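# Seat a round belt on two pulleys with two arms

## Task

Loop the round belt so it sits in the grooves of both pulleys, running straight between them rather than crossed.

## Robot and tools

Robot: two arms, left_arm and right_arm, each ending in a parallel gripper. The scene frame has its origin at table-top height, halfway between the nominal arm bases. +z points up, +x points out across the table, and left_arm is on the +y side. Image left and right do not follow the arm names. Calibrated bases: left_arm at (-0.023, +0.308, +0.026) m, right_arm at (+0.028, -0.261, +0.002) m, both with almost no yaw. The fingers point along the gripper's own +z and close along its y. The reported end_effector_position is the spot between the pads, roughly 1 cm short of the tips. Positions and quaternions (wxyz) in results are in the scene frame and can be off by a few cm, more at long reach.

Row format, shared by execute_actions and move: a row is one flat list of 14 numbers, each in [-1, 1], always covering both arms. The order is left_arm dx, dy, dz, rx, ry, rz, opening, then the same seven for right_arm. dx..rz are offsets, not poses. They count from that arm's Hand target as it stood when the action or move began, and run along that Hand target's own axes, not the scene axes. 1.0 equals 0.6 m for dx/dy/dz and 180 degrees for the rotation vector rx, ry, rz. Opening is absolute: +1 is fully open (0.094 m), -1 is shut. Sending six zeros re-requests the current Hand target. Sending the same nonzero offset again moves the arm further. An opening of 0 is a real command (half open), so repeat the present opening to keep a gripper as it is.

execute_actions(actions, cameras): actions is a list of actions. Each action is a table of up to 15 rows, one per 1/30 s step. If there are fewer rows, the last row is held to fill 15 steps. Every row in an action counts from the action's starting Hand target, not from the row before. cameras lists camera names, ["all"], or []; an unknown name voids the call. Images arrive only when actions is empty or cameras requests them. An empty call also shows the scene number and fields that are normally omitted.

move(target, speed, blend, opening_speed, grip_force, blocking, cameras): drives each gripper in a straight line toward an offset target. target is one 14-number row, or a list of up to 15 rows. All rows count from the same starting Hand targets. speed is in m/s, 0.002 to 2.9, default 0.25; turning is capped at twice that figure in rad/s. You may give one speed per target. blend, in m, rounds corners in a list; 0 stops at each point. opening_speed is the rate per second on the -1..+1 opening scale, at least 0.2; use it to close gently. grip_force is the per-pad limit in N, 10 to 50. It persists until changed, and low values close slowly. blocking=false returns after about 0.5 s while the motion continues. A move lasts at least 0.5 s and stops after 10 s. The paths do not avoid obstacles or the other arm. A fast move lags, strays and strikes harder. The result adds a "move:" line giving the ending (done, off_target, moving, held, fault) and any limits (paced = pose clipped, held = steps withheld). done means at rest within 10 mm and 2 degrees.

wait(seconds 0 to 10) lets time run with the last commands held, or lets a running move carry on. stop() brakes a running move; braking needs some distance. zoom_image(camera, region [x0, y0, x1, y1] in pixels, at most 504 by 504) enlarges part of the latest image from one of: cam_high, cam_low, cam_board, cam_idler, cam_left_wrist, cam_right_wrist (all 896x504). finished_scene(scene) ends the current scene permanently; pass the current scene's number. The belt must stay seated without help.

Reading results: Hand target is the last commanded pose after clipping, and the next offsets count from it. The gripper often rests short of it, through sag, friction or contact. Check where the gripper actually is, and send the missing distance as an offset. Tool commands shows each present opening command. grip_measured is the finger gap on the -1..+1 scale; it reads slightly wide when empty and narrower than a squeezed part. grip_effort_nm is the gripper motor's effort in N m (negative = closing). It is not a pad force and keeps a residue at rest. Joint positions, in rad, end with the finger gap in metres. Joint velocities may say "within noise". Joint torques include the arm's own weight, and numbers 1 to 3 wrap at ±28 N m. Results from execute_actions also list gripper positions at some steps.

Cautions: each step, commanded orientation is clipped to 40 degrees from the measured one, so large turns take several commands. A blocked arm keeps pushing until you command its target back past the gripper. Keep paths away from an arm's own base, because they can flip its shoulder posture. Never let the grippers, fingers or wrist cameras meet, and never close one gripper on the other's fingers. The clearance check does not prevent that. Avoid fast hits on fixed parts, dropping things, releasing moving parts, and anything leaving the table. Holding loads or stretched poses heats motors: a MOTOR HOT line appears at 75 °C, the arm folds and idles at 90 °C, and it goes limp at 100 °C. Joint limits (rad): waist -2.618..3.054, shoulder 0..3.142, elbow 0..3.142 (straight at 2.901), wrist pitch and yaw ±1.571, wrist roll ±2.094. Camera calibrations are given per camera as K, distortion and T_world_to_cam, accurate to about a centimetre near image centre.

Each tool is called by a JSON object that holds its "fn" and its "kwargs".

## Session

Solved. On to scene 2.

{"fn": "execute_actions", "kwargs": {"actions": []}}

{"fn": "zoom_image", "kwargs": {"camera": "cam_high", "region": [216, 120, 456, 360]}}

{"fn": "zoom_image", "kwargs": {"camera": "cam_idler", "region": [340, 200, 640, 350]}}

{"fn": "zoom_image", "kwargs": {"camera": "cam_board", "region": [260, 160, 740, 440]}}

Scene clock: 0.00 s.
left_arm: end_effector_position=(+0.3712, +0.3547, +0.1072) grip_measured=+1.000 grip_effort_nm=n/a end_effector_quat_wxyz=(+0.562, -0.097, +0.812, +0.125) | right_arm: end_effector_position=(+0.4082, -0.2999, +0.0689) grip_measured=+1.000 grip_effort_nm=n/a end_effector_quat_wxyz=(+0.526, +0.079, +0.847, +0.018)
Joint positions: left_arm=[-0.028 1.618 0.389 0.861 -0.35 -0.031 0.094] | right_arm=[-0.137 1.517 0.367 0.686 -0.064 0.094 0.094]
Joint velocities: within noise
Joint torques (N m): no reading
Heat: left arm: 35 °C; right arm: 34 °C.
Hand target: left_arm +0.3724, +0.3554, +0.1105; +0.565, -0.101, +0.809, +0.125 | right_arm +0.4101, -0.2994, +0.0724; +0.530, +0.079, +0.844, +0.020
Tool commands: left_gripper/opening=+1.0 right_gripper/opening=+1.0
camera_calibration:
cam_left_wrist: T_world_to_cam=[[0.271424, -0.962133, -0.0250787, 0.234429], [-0.754294, -0.196462, -0.626453, 0.457661], [0.597804, 0.188951, -0.779056, -0.108075], [0, 0, 0, 1]] pos_world=[0.346189, 0.335886, 0.208385]
cam_right_wrist: T_world_to_cam=[[-0.137755, -0.989258, -0.0489189, -0.245834], [-0.852223, 0.143551, -0.503099, 0.460989], [0.504717, -0.0276144, -0.862843, -0.0495594], [0, 0, 0, 1]] pos_world=[0.384014, -0.310737, 0.177135]

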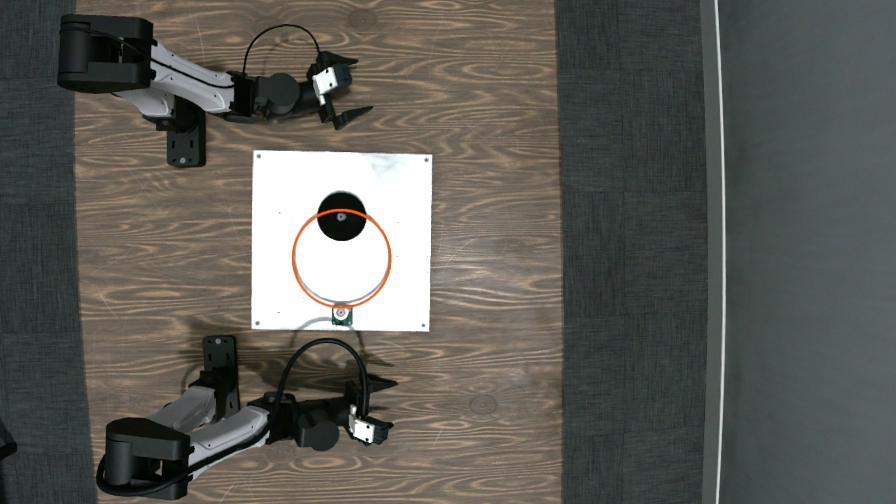

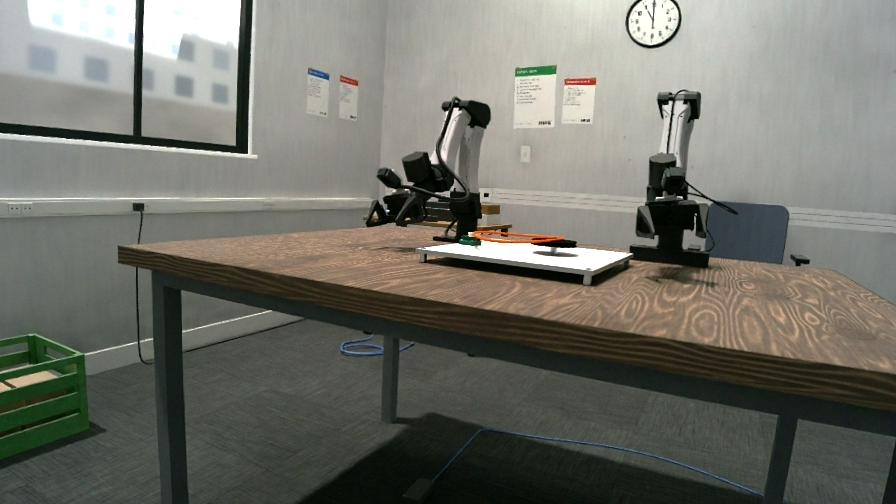

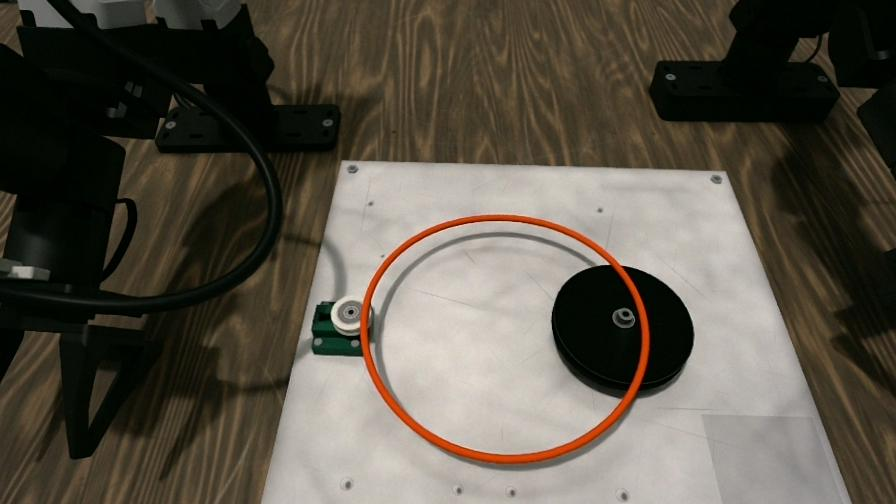

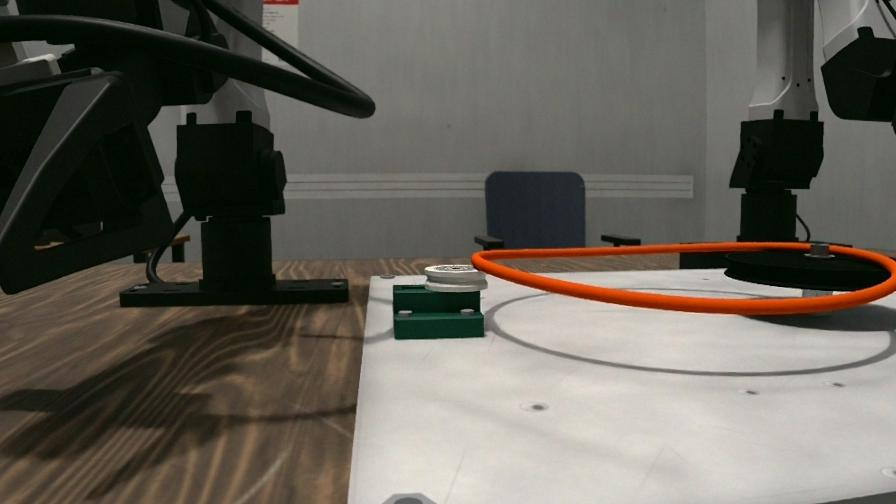

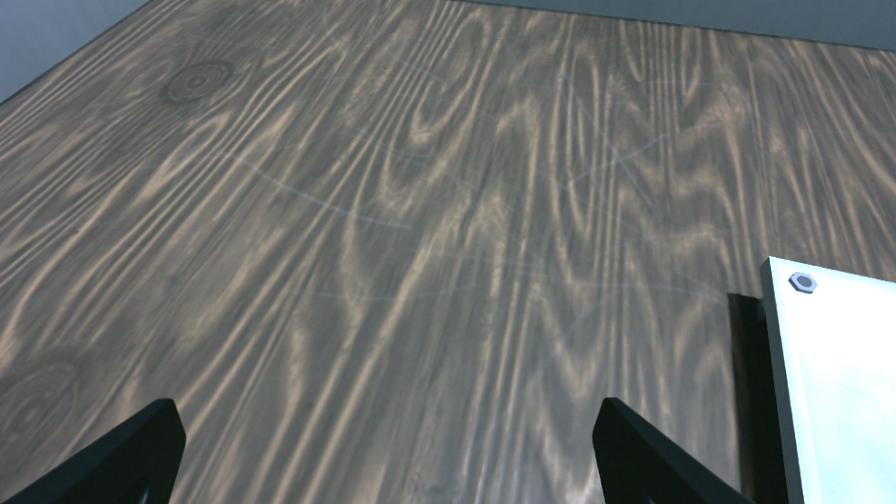

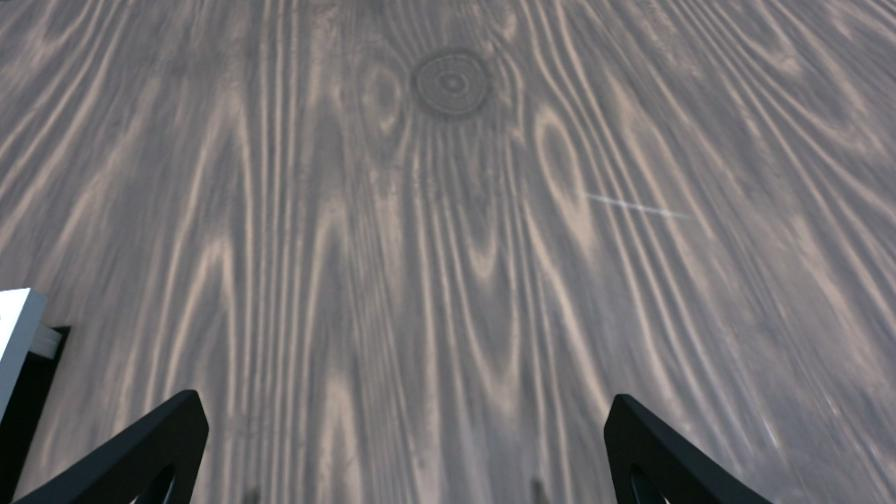

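Scaled by 2.100 from the camera's 896x504 image, which has a finer 1280x720 frame.

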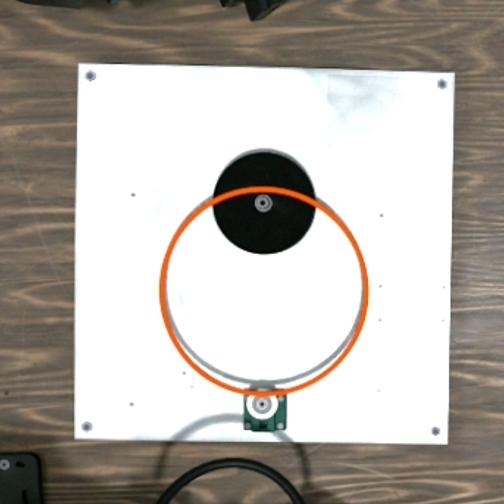

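Scaled by 1.680 from the camera's 896x504 image, which has a finer 1280x720 frame.

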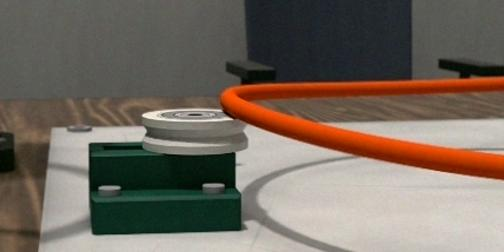

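Scaled by 1.050 from the camera's 896x504 image, which has a finer 1280x720 frame.

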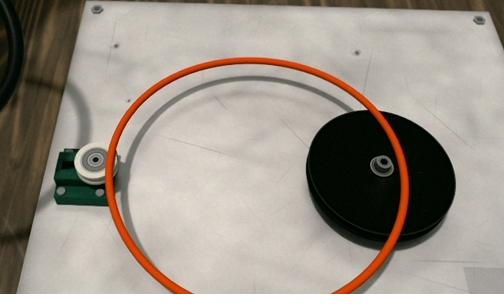

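{"fn": "move", "kwargs": {"target": [[0.053, -0.387, -0.3527, -0.0691, 0.3911, -0.1485, -0.2, 0.0105, 0.3633, -0.143, -0.049, 0.3564, -0.1522, -0.2],[0.1, -0.3913, -0.3362, -0.0691, 0.3911, -0.1485, -0.2, 0.055, 0.3573, -0.1212, -0.049, 0.3564, -0.1522, -0.2]], "blend": [0.02, 0], "cameras": ["cam_idler","cam_left_wrist","cam_right_wrist"]}}

Scene clock: 58.00 s.
left_arm: end_effector_position=(+0.2429, +0.0752, +0.1097) grip_measured=-0.198 grip_effort_nm=-0.11 end_effector_quat_wxyz=(+0.003, -0.375, +0.927, +0.006) | right_arm: end_effector_position=(+0.3666, -0.0863, +0.1096) grip_measured=-0.197 grip_effort_nm=-0.18 end_effector_quat_wxyz=(+0.027, -0.171, +0.985, -0.014)
Joint positions: left_arm=[-0.719 1.901 1.535 -1.213 -0.011 -1.493 0.038] | right_arm=[0.49 1.952 1.7 -1.276 0.043 0.152 0.038]
Joint torques (N m): left_arm=[-1.09 -8.03 5.24 0.62 0.13 -0.15] | right_arm=[1.4 -9.96 5.23 0.37 -0.31 0.19]
Heat: left arm: 39 °C; right arm: 36 °C.
Hand target: left_arm +0.2442, +0.0676, +0.0998; +0.000, -0.383, +0.924, +0.000 | right_arm +0.3547, -0.0792, +0.1002; +0.000, -0.174, +0.985, +0.000
Off the commanded pose: left_arm 0.013 m, 1 deg | right_arm 0.017 m, 4 deg.
move: off_target (left_arm, right_arm); blend cut to 0.015 m at target 1
camera_calibration:
cam_left_wrist: T_world_to_cam=[[0.732238, -0.679682, 0.0431272, -0.14026], [-0.600952, -0.615029, 0.510487, 0.176962], [-0.320444, -0.399715, -0.858803, 0.29932], [0, 0, 0, 1]] pos_world=[0.304965, 0.133148, 0.172769]
cam_right_wrist: T_world_to_cam=[[0.375547, -0.922719, 0.0869153, -0.235581], [-0.816241, -0.284869, 0.502594, 0.254975], [-0.438994, -0.259692, -0.860142, 0.338072], [0, 0, 0, 1]] pos_world=[0.445004, -0.0569463, 0.183117]
Images, in order (width x height): cam_idler 896x504, cam_left_wrist 896x504, cam_right_wrist 896x504.

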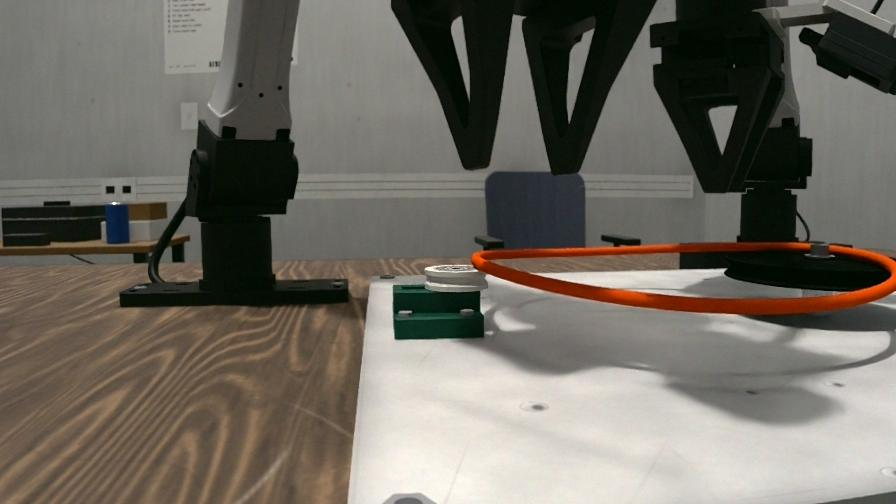

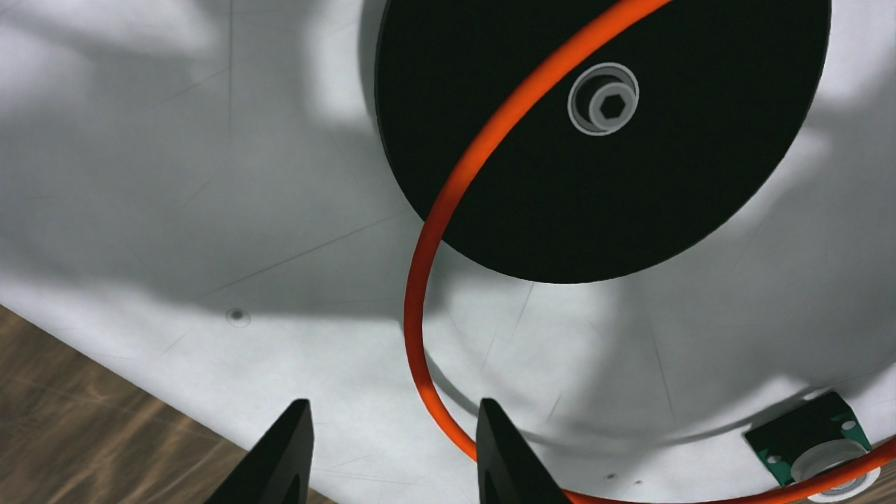

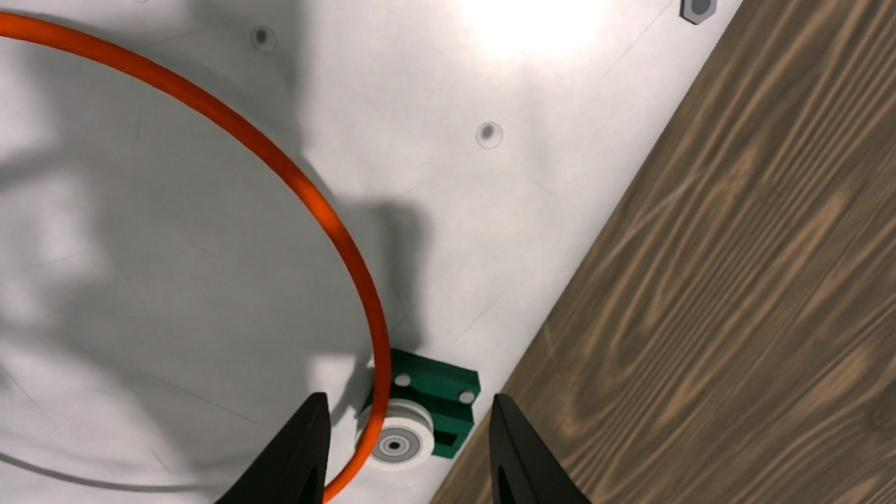

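{"fn": "move", "kwargs": {"target": [0.0045, -0.005, 0.0417, 0, 0, 0, -0.2, 0.009, -0.0017, 0.05, 0, 0, 0, -0.2], "cameras": ["cam_idler","cam_left_wrist","cam_right_wrist"], "speed": 0.1}}

Scene clock: 81.07 s.
left_arm: end_effector_position=(+0.2441, +0.0708, +0.0860) grip_measured=-0.198 grip_effort_nm=-0.11 end_effector_quat_wxyz=(+0.004, -0.376, +0.927, +0.005) | right_arm: end_effector_position=(+0.3510, -0.0944, +0.0764) grip_measured=-0.197 grip_effort_nm=-0.18 end_effector_quat_wxyz=(-0.002, -0.171, +0.985, -0.023)
Joint positions: left_arm=[-0.726 1.928 1.476 -1.124 -0.011 -1.502 0.038] | right_arm=[0.49 1.952 1.569 -1.205 0.042 0.152 0.038]
Joint torques (N m): left_arm=[-1.09 -7.92 4.88 0.67 0.15 -0.23] | right_arm=[1.37 -10.71 4.93 0.77 -0.3 0.17]
Heat: left arm: 40 °C; right arm: 40 °C.
Hand target: left_arm +0.2444, +0.0636, +0.0747; +0.000, -0.383, +0.924, +0.000 | right_arm +0.3500, -0.0820, +0.0702; +0.000, -0.174, +0.985, +0.000
Off the commanded pose: left_arm 0.013 m, 1 deg | right_arm 0.014 m, 3 deg.
move: off_target (left_arm, right_arm)
camera_calibration:
cam_left_wrist: T_world_to_cam=[[0.733664, -0.677931, 0.046326, -0.143834], [-0.600798, -0.615317, 0.510321, 0.187165], [-0.317457, -0.402237, -0.858736, 0.277172], [0, 0, 0, 1]] pos_world=[0.305965, 0.129145, 0.149166]
cam_right_wrist: T_world_to_cam=[[0.380372, -0.920263, 0.0918346, -0.236137], [-0.787656, -0.270312, 0.55365, 0.244008], [-0.48468, -0.282927, -0.82767, 0.311944], [0, 0, 0, 1]] pos_world=[0.433207, -0.0630922, 0.144778]
Images, in order (width x height): cam_idler 896x504, cam_left_wrist 896x504, cam_right_wrist 896x504.

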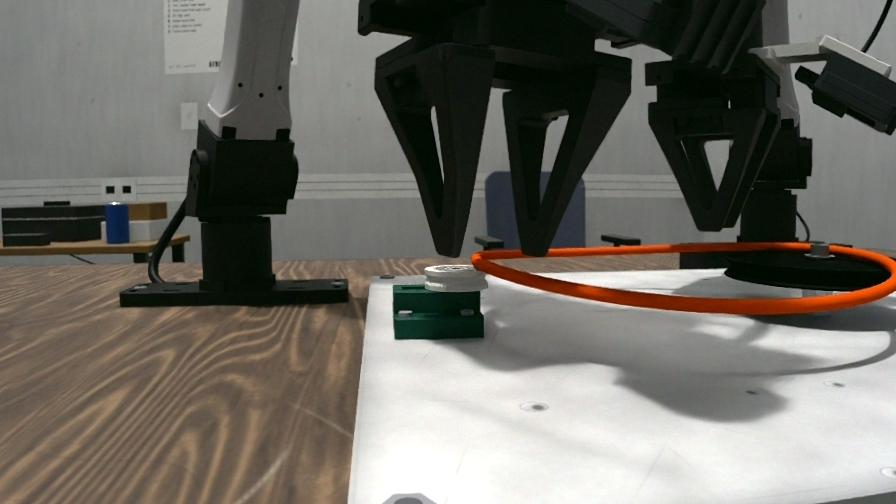

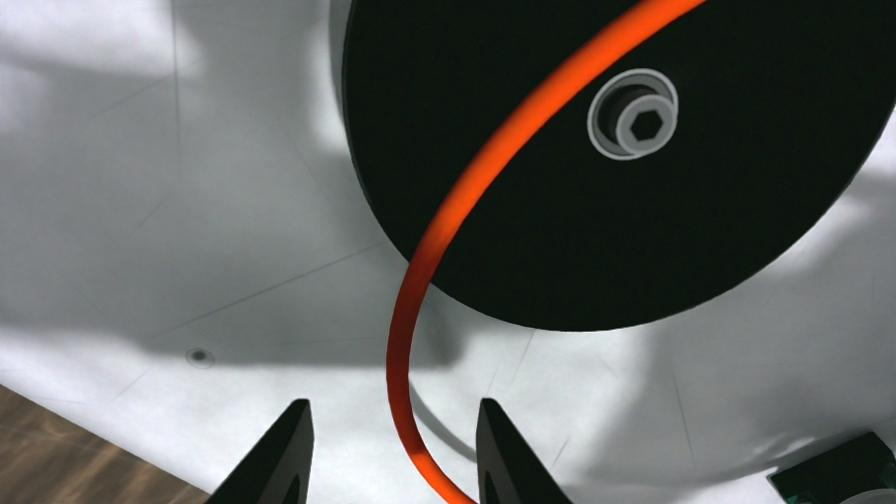

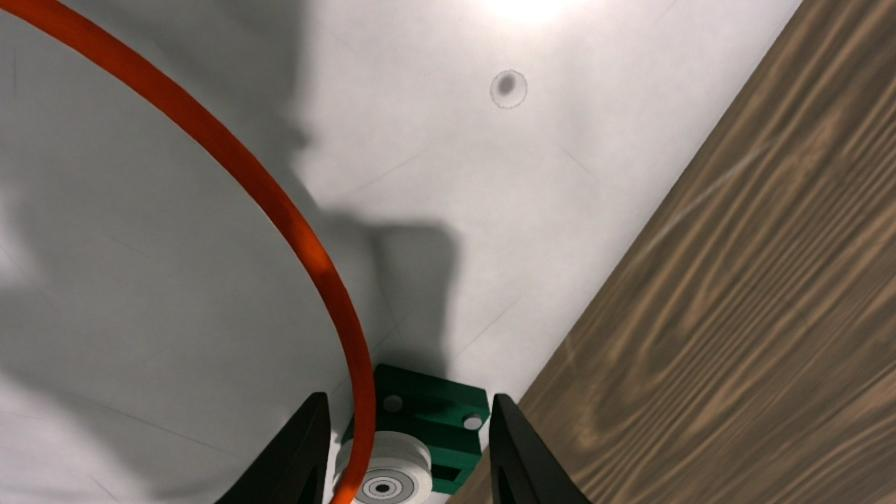

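{"fn": "move", "kwargs": {"target": [0, 0, 0.0295, 0, 0, 0, -0.2, 0.01, 0.0235, 0.0, 0, 0, -0.0556, -0.2], "cameras": ["cam_idler","cam_left_wrist","cam_right_wrist"], "speed": 0.1}}

Scene clock: 102.00 s.
left_arm: end_effector_position=(+0.2458, +0.0673, +0.0686) grip_measured=-0.198 grip_effort_nm=-0.11 end_effector_quat_wxyz=(+0.006, -0.374, +0.928, -0.001) | right_arm: end_effector_position=(+0.3385, -0.0774, +0.0721) grip_measured=-0.197 grip_effort_nm=-0.18 end_effector_quat_wxyz=(-0.009, -0.247, +0.969, -0.014)
Joint positions: left_arm=[-0.73 1.947 1.432 -1.049 -0.011 -1.502 0.038] | right_arm=[0.538 1.952 1.551 -1.196 0.022 0.045 0.038]
Joint torques (N m): left_arm=[-0.58 -8.02 4.86 0.56 0.18 -0.24] | right_arm=[0.81 -11.99 4.79 0.73 -0.21 -0.12]
Heat: left arm: 40 °C; right arm: 42 °C.
Hand target: left_arm +0.2443, +0.0635, +0.0570; +0.000, -0.383, +0.924, +0.000 | right_arm +0.3395, -0.0709, +0.0702; +0.000, -0.259, +0.966, +0.000
Off the commanded pose: left_arm 0.012 m, 1 deg | right_arm 0.007 m, 2 deg.
move: off_target (left_arm)
camera_calibration:
cam_left_wrist: T_world_to_cam=[[0.730371, -0.680597, 0.0578475, -0.146538], [-0.607739, -0.608849, 0.509859, 0.196183], [-0.311788, -0.407543, -0.858311, 0.260169], [0, 0, 0, 1]] pos_world=[0.307373, 0.125743, 0.131757]
cam_right_wrist: T_world_to_cam=[[0.519922, -0.851318, 0.0702828, -0.255678], [-0.72413, -0.395607, 0.564917, 0.209183], [-0.453119, -0.344607, -0.822149, 0.291266], [0, 0, 0, 1]] pos_world=[0.416387, -0.0345366, 0.139263]
Images, in order (width x height): cam_idler 896x504, cam_left_wrist 896x504, cam_right_wrist 896x504.

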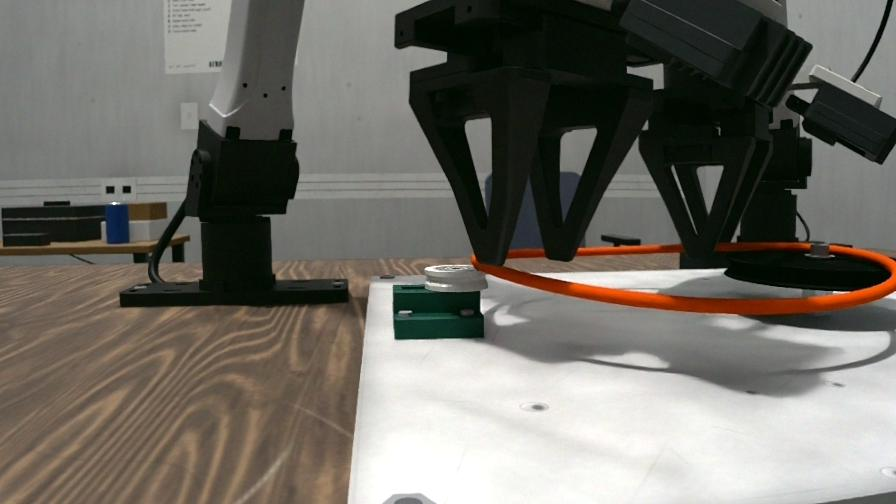

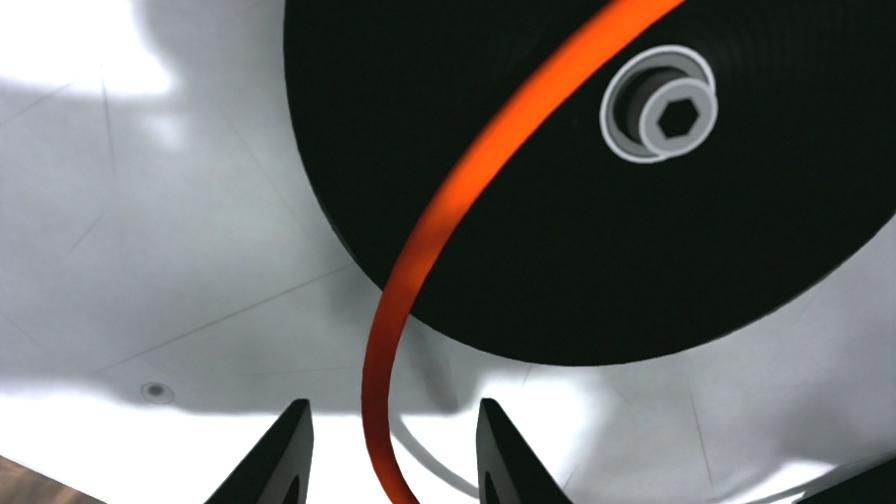

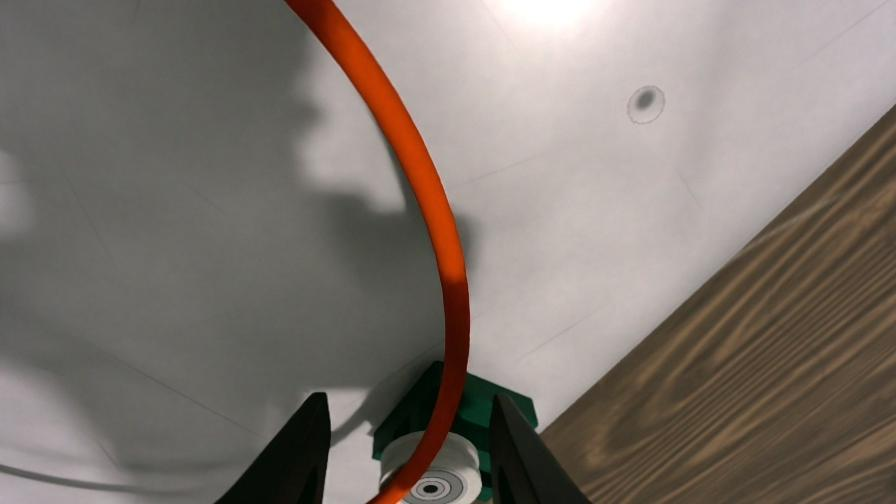

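{"fn": "move", "kwargs": {"target": [0, 0.005, 0, 0, 0, 0, -0.2, -0.013, -0.028, 0.0, 0, 0, 0, -0.2], "cameras": ["cam_left_wrist","cam_right_wrist"], "speed": 0.1}}

Scene clock: 116.23 s.
left_arm: end_effector_position=(+0.2433, +0.0695, +0.0652) grip_measured=-0.198 grip_effort_nm=-0.11 end_effector_quat_wxyz=(+0.004, -0.374, +0.928, +0.004) | right_arm: end_effector_position=(+0.3453, -0.0893, +0.0721) grip_measured=-0.197 grip_effort_nm=-0.18 end_effector_quat_wxyz=(-0.010, -0.250, +0.968, -0.013)
Joint positions: left_arm=[-0.73 1.947 1.417 -1.044 -0.011 -1.502 0.038] | right_arm=[0.499 1.952 1.551 -1.196 0.02 0 0.038]
Joint torques (N m): left_arm=[-0.66 -8.98 4.57 0.52 0.1 -0.17] | right_arm=[0.38 -9.13 8.24 0.62 -0.21 -0.08]
Heat: left arm: 42 °C; right arm: 44 °C.
Hand target: left_arm +0.2422, +0.0657, +0.0569; +0.000, -0.383, +0.924, +0.000 | right_arm +0.3547, -0.0815, +0.0702; +0.000, -0.259, +0.966, +0.000
Off the commanded pose: left_arm 0.009 m, 1 deg | right_arm 0.012 m, 2 deg.
move: off_target (right_arm)
camera_calibration:
cam_left_wrist: T_world_to_cam=[[0.73077, -0.680911, 0.0483229, -0.142368], [-0.604106, -0.61213, 0.510248, 0.197053], [-0.317854, -0.402066, -0.858668, 0.258576], [0, 0, 0, 1]] pos_world=[0.305268, 0.127647, 0.128365]
cam_right_wrist: T_world_to_cam=[[0.524768, -0.84856, 0.0675583, -0.270584], [-0.72069, -0.400647, 0.565763, 0.207703], [-0.453016, -0.345583, -0.821796, 0.290087], [0, 0, 0, 1]] pos_world=[0.423098, -0.046142, 0.139162]
Images, in order (width x height): cam_left_wrist 896x504, cam_right_wrist 896x504.

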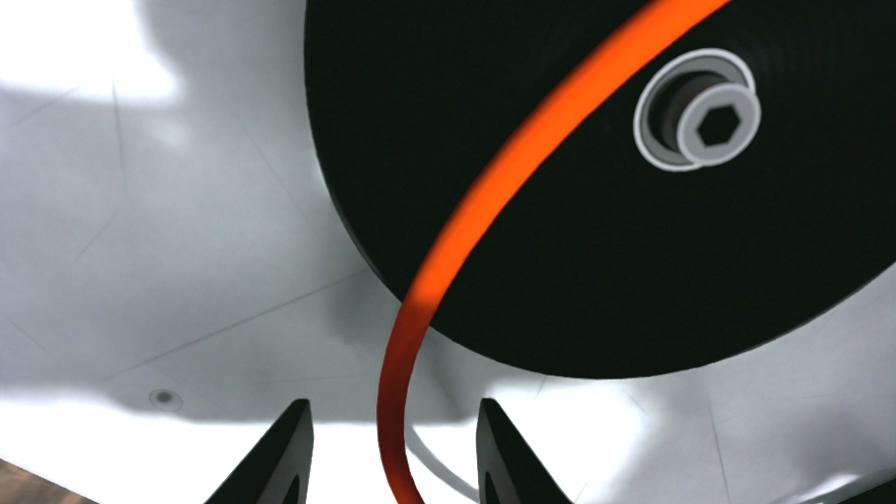

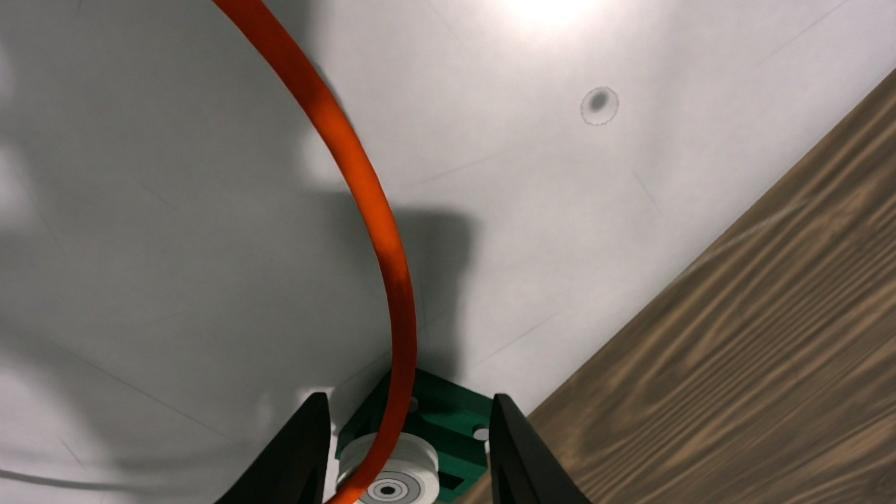

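{"fn": "move", "kwargs": {"target": [[0, 0, 0, 0, 0, 0, -0.2, -0.006, 0, 0.0258, 0, 0, 0, -0.2],[0, 0, 0, 0, 0, 0, -1, -0.006, 0, 0.0258, 0, 0, 0, -1]], "cameras": ["cam_idler","cam_left_wrist","cam_right_wrist"], "speed": 0.1, "grip_force": 22}}

Scene clock: 128.60 s.
left_arm: end_effector_position=(+0.2436, +0.0693, +0.0652) grip_measured=-0.891 grip_effort_nm=-0.52 end_effector_quat_wxyz=(+0.005, -0.374, +0.928, +0.003) | right_arm: end_effector_position=(+0.3528, -0.0851, +0.0630) grip_measured=-0.893 grip_effort_nm=-0.54 end_effector_quat_wxyz=(-0.003, -0.251, +0.968, -0.011)
Joint positions: left_arm=[-0.73 1.947 1.417 -1.043 -0.011 -1.502 0.005] | right_arm=[0.499 1.977 1.551 -1.156 0.02 -0.001 0.005]
Joint torques (N m): left_arm=[-0.73 -9.06 4.57 0.56 0.18 -0.17] | right_arm=[0.24 -9.4 5.97 0.77 -0.21 -0.11]
Heat: left arm: 43 °C; right arm: 43 °C.
Hand target: left_arm +0.2422, +0.0657, +0.0569; +0.000, -0.383, +0.924, +0.000 | right_arm +0.3578, -0.0797, +0.0547; +0.000, -0.259, +0.966, +0.000
Off the commanded pose: left_arm 0.009 m, 1 deg | right_arm 0.011 m, 2 deg.
grip_force (N): 22, 22
move: off_target (right_arm); target 2's new opening was sent with right_arm's hand 0.011 m and 2 deg from that target
camera_calibration:
cam_left_wrist: T_world_to_cam=[[0.730715, -0.680858, 0.0498729, -0.142913], [-0.604705, -0.611616, 0.510155, 0.197242], [-0.31684, -0.402936, -0.858635, 0.258387], [0, 0, 0, 1]] pos_world=[0.305569, 0.127446, 0.128363]
cam_right_wrist: T_world_to_cam=[[0.525224, -0.848222, 0.0682637, -0.270625], [-0.727096, -0.405646, 0.553879, 0.222441], [-0.442122, -0.340545, -0.829794, 0.284656], [0, 0, 0, 1]] pos_world=[0.429728, -0.0423793, 0.131474]
Images, in order (width x height): cam_idler 896x504, cam_left_wrist 896x504, cam_right_wrist 896x504.

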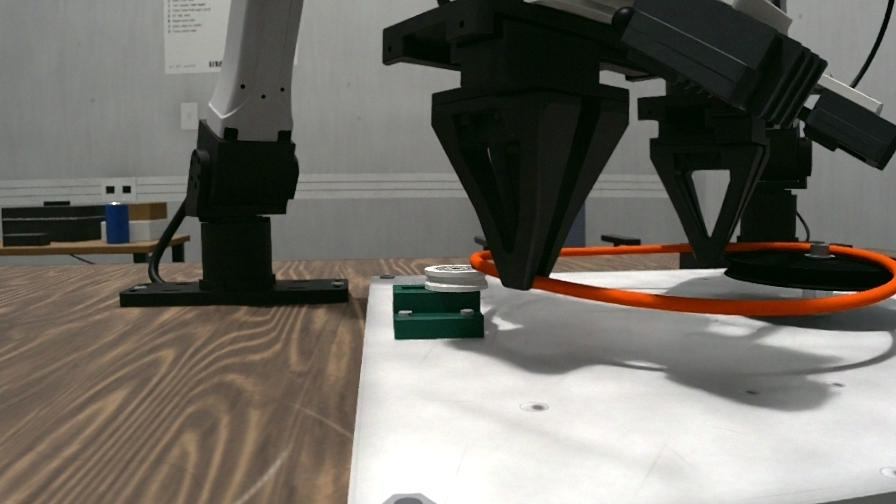

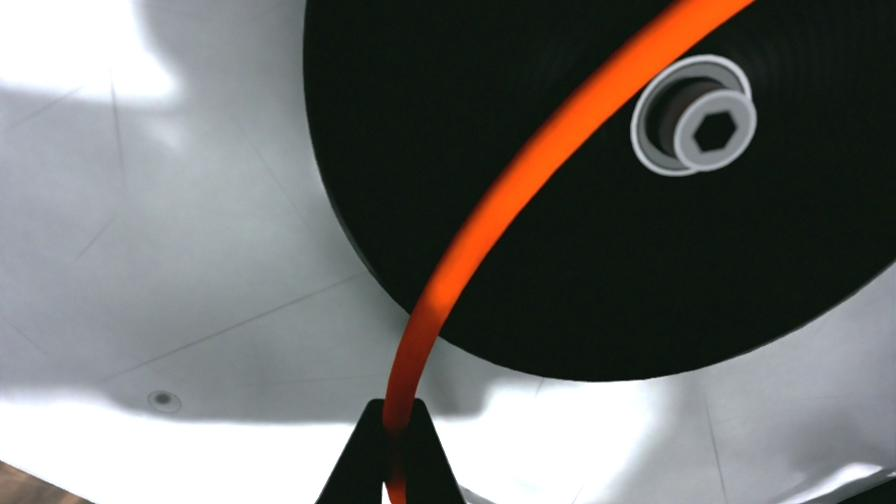

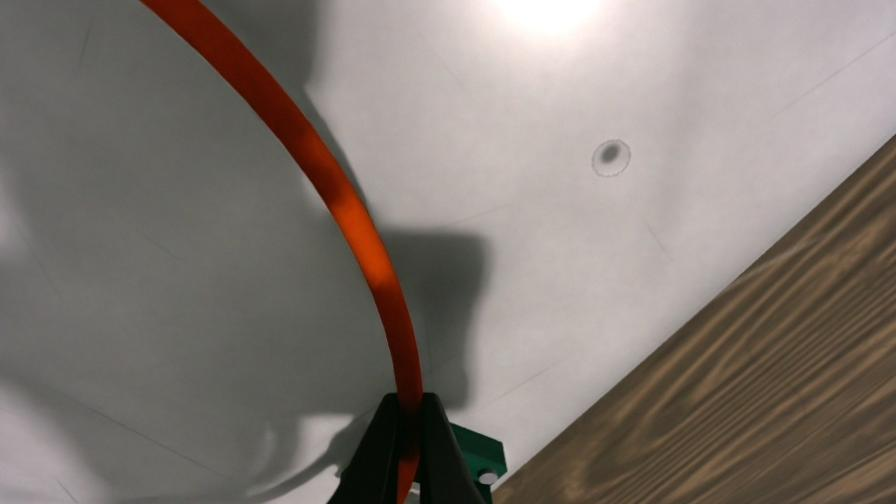

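{"fn": "move", "kwargs": {"target": [[0, 0, -0.0333, 0, 0, 0, -1, 0, 0, -0.0333, 0, 0, 0, -1],[-0.0625, 0.0625, -0.0333, 0, 0, 0, -1, -0.0442, 0.0765, -0.0333, 0, 0, 0, -1],[-0.0436, 0.0389, 0.0034, 0, 0, 0, -1, -0.0039, 0.0145, -0.0255, 0, 0, 0, -1]], "blend": [0.01, 0, 0], "cameras": ["all"], "speed": [0.1, 0.1, 0.06]}}

{"fn": "zoom_image", "kwargs": {"camera": "cam_idler", "region": [660, 180, 896, 330]}}

{"fn": "zoom_image", "kwargs": {"camera": "cam_low", "region": [460, 210, 600, 280]}}

{"fn": "zoom_image", "kwargs": {"camera": "cam_board", "region": [540, 200, 740, 400]}}

{"fn": "zoom_image", "kwargs": {"camera": "cam_high", "region": [266, 160, 416, 330]}}

Scene clock: 145.87 s.
left_arm: end_effector_position=(+0.2467, +0.1017, +0.0657) grip_measured=-0.891 grip_effort_nm=-0.52 end_effector_quat_wxyz=(+0.007, -0.374, +0.927, -0.005) | right_arm: end_effector_position=(+0.3507, -0.0730, +0.0613) grip_measured=-0.893 grip_effort_nm=-0.54 end_effector_quat_wxyz=(-0.023, -0.251, +0.968, -0.014)
Joint positions: left_arm=[-0.651 1.865 1.308 -0.998 -0.008 -1.424 0.005] | right_arm=[0.528 2.034 1.625 -1.214 0.014 0.026 0.005]
Joint torques (N m): left_arm=[-0.54 -7.17 4.48 0.45 0.09 -0.17] | right_arm=[-0.17 -15.69 4.78 0.63 -0.12 -0.16]
Heat: left arm: 45 °C; right arm: 44 °C.
Hand target: left_arm +0.2443, +0.1007, +0.0550; +0.000, -0.383, +0.924, +0.000 | right_arm +0.3554, -0.0709, +0.0700; +0.000, -0.259, +0.966, +0.000
Off the commanded pose: left_arm 0.011 m, 1 deg | right_arm 0.010 m, 3 deg.
grip_force (N): 22, 22
move: off_target (left_arm, right_arm); blend cut to 0.0099 m at target 1
camera_calibration:
cam_left_wrist: T_world_to_cam=[[0.730324, -0.679889, 0.0661669, -0.124232], [-0.610024, -0.60554, 0.511069, 0.219294], [-0.307403, -0.413609, -0.856989, 0.271537], [0, 0, 0, 1]] pos_world=[0.307976, 0.160638, 0.12885]
cam_right_wrist: T_world_to_cam=[[0.528011, -0.847008, 0.0614982, -0.259595], [-0.705304, -0.397034, 0.587291, 0.217769], [-0.473023, -0.353471, -0.807036, 0.294861], [0, 0, 0, 1]] pos_world=[0.430138, -0.0291924, 0.126035]

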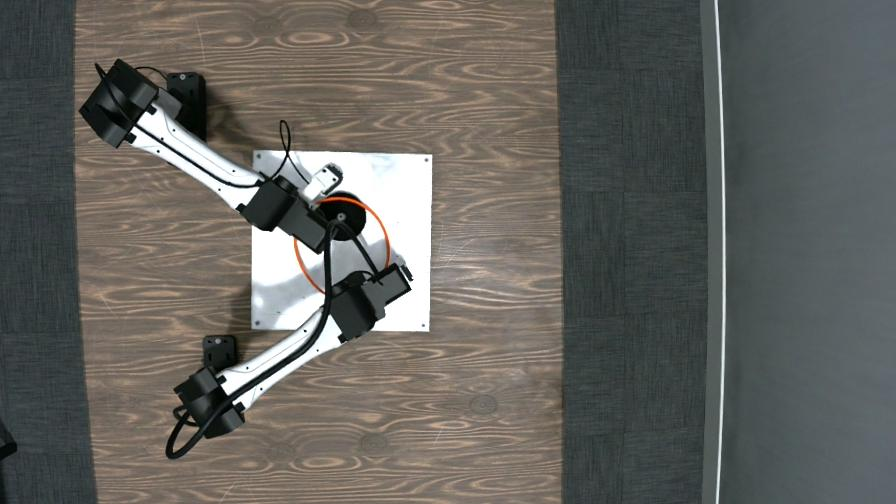

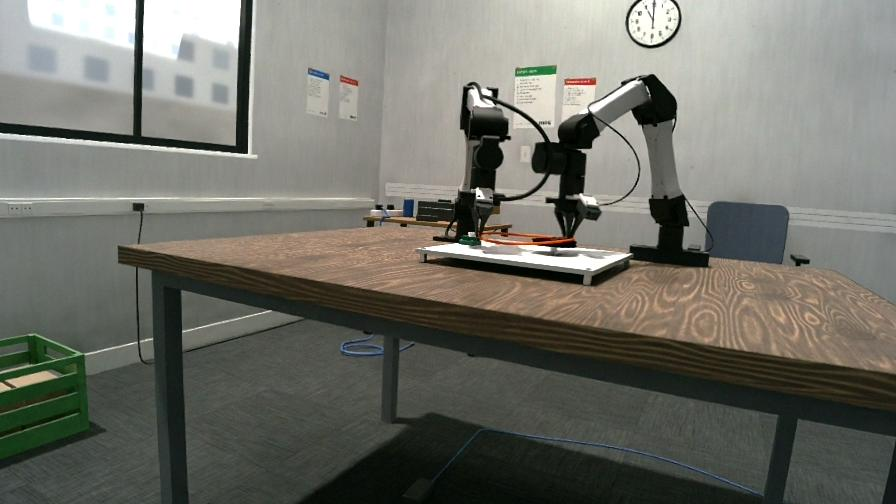

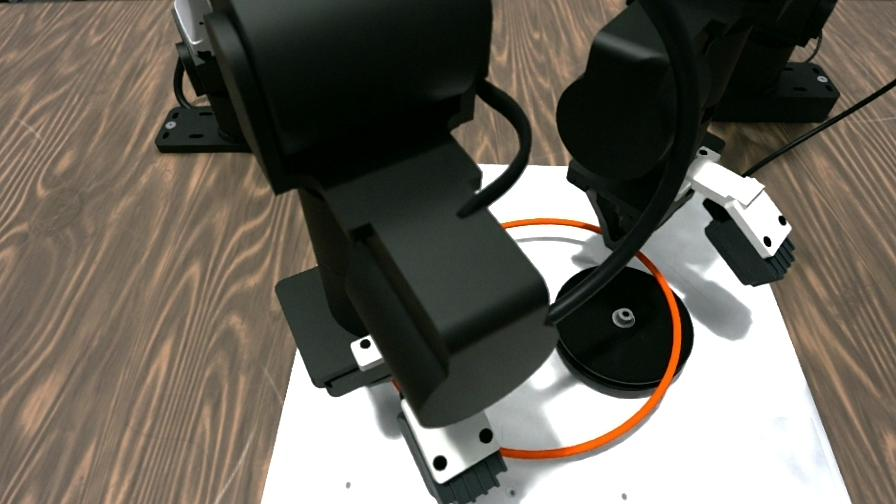

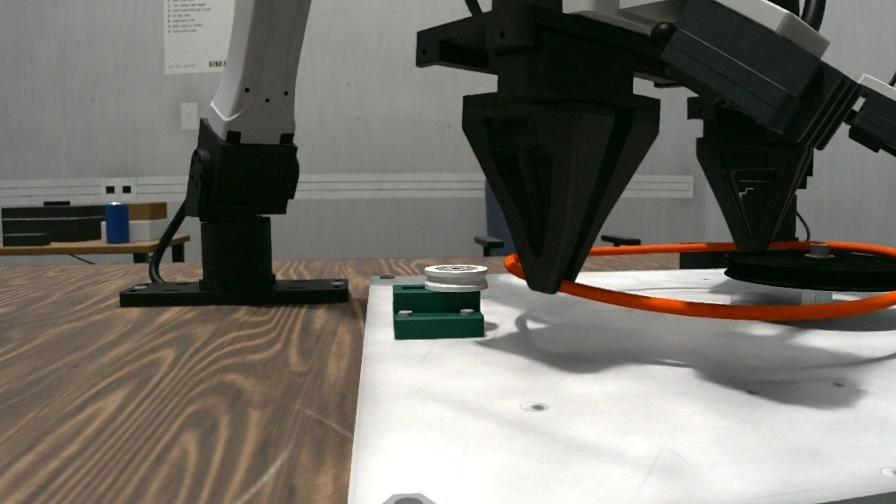

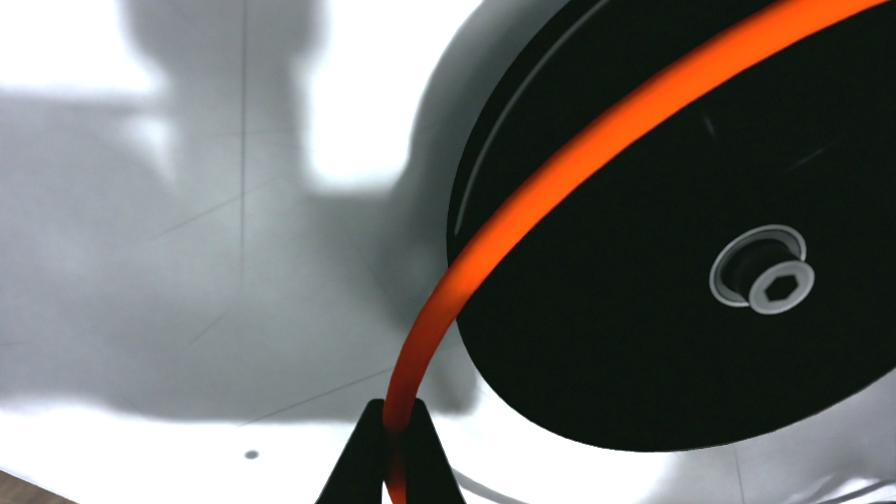

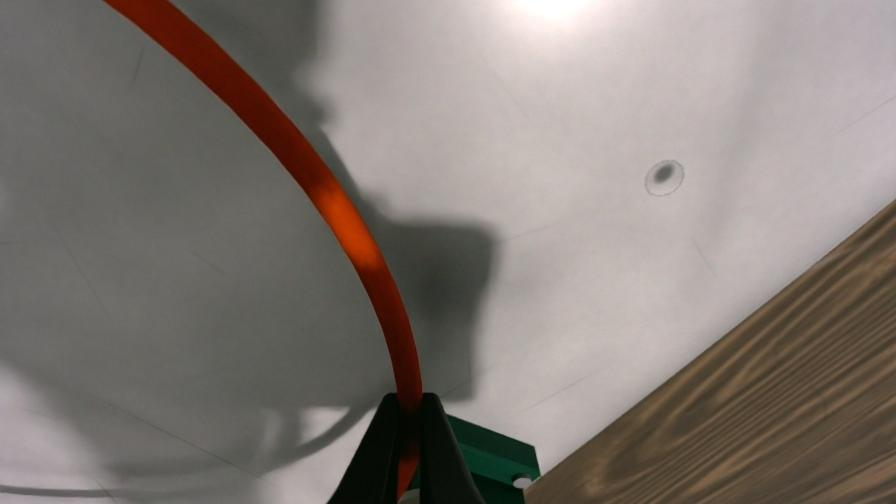

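Scaled by 2.136 from the camera's 896x504 image, which has a finer 1280x720 frame.

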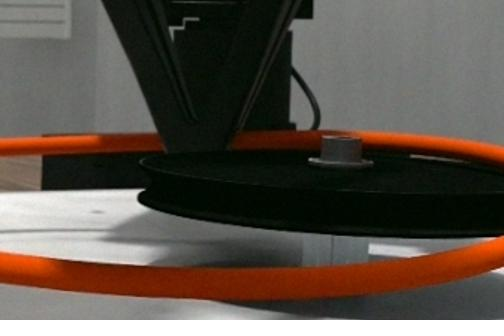

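Scaled by 3.600 from the camera's 896x504 image, which has a finer 1280x720 frame.

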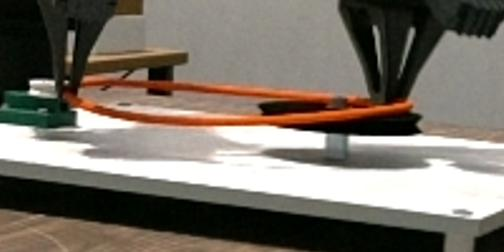

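Scaled by 2.520 from the camera's 896x504 image, which has a finer 1280x720 frame.

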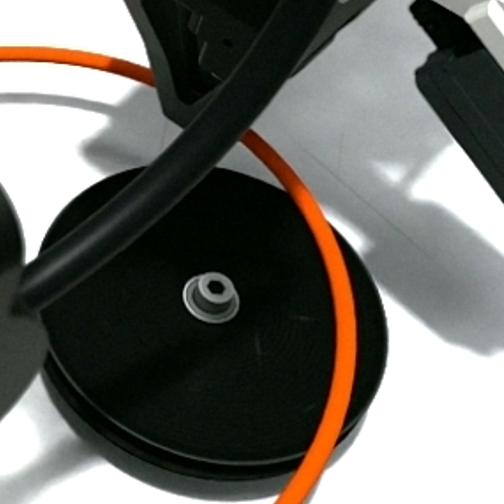

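Scaled by 2.965 from the camera's 896x504 image, which has a finer 1280x720 frame.

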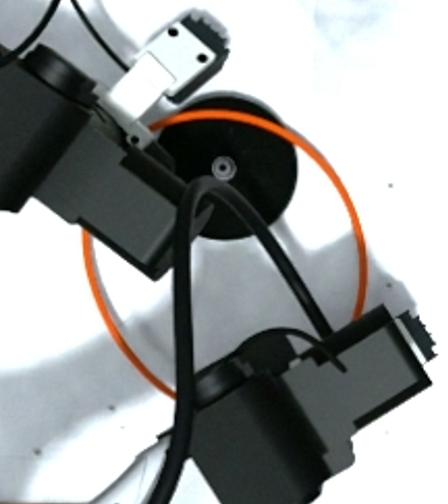

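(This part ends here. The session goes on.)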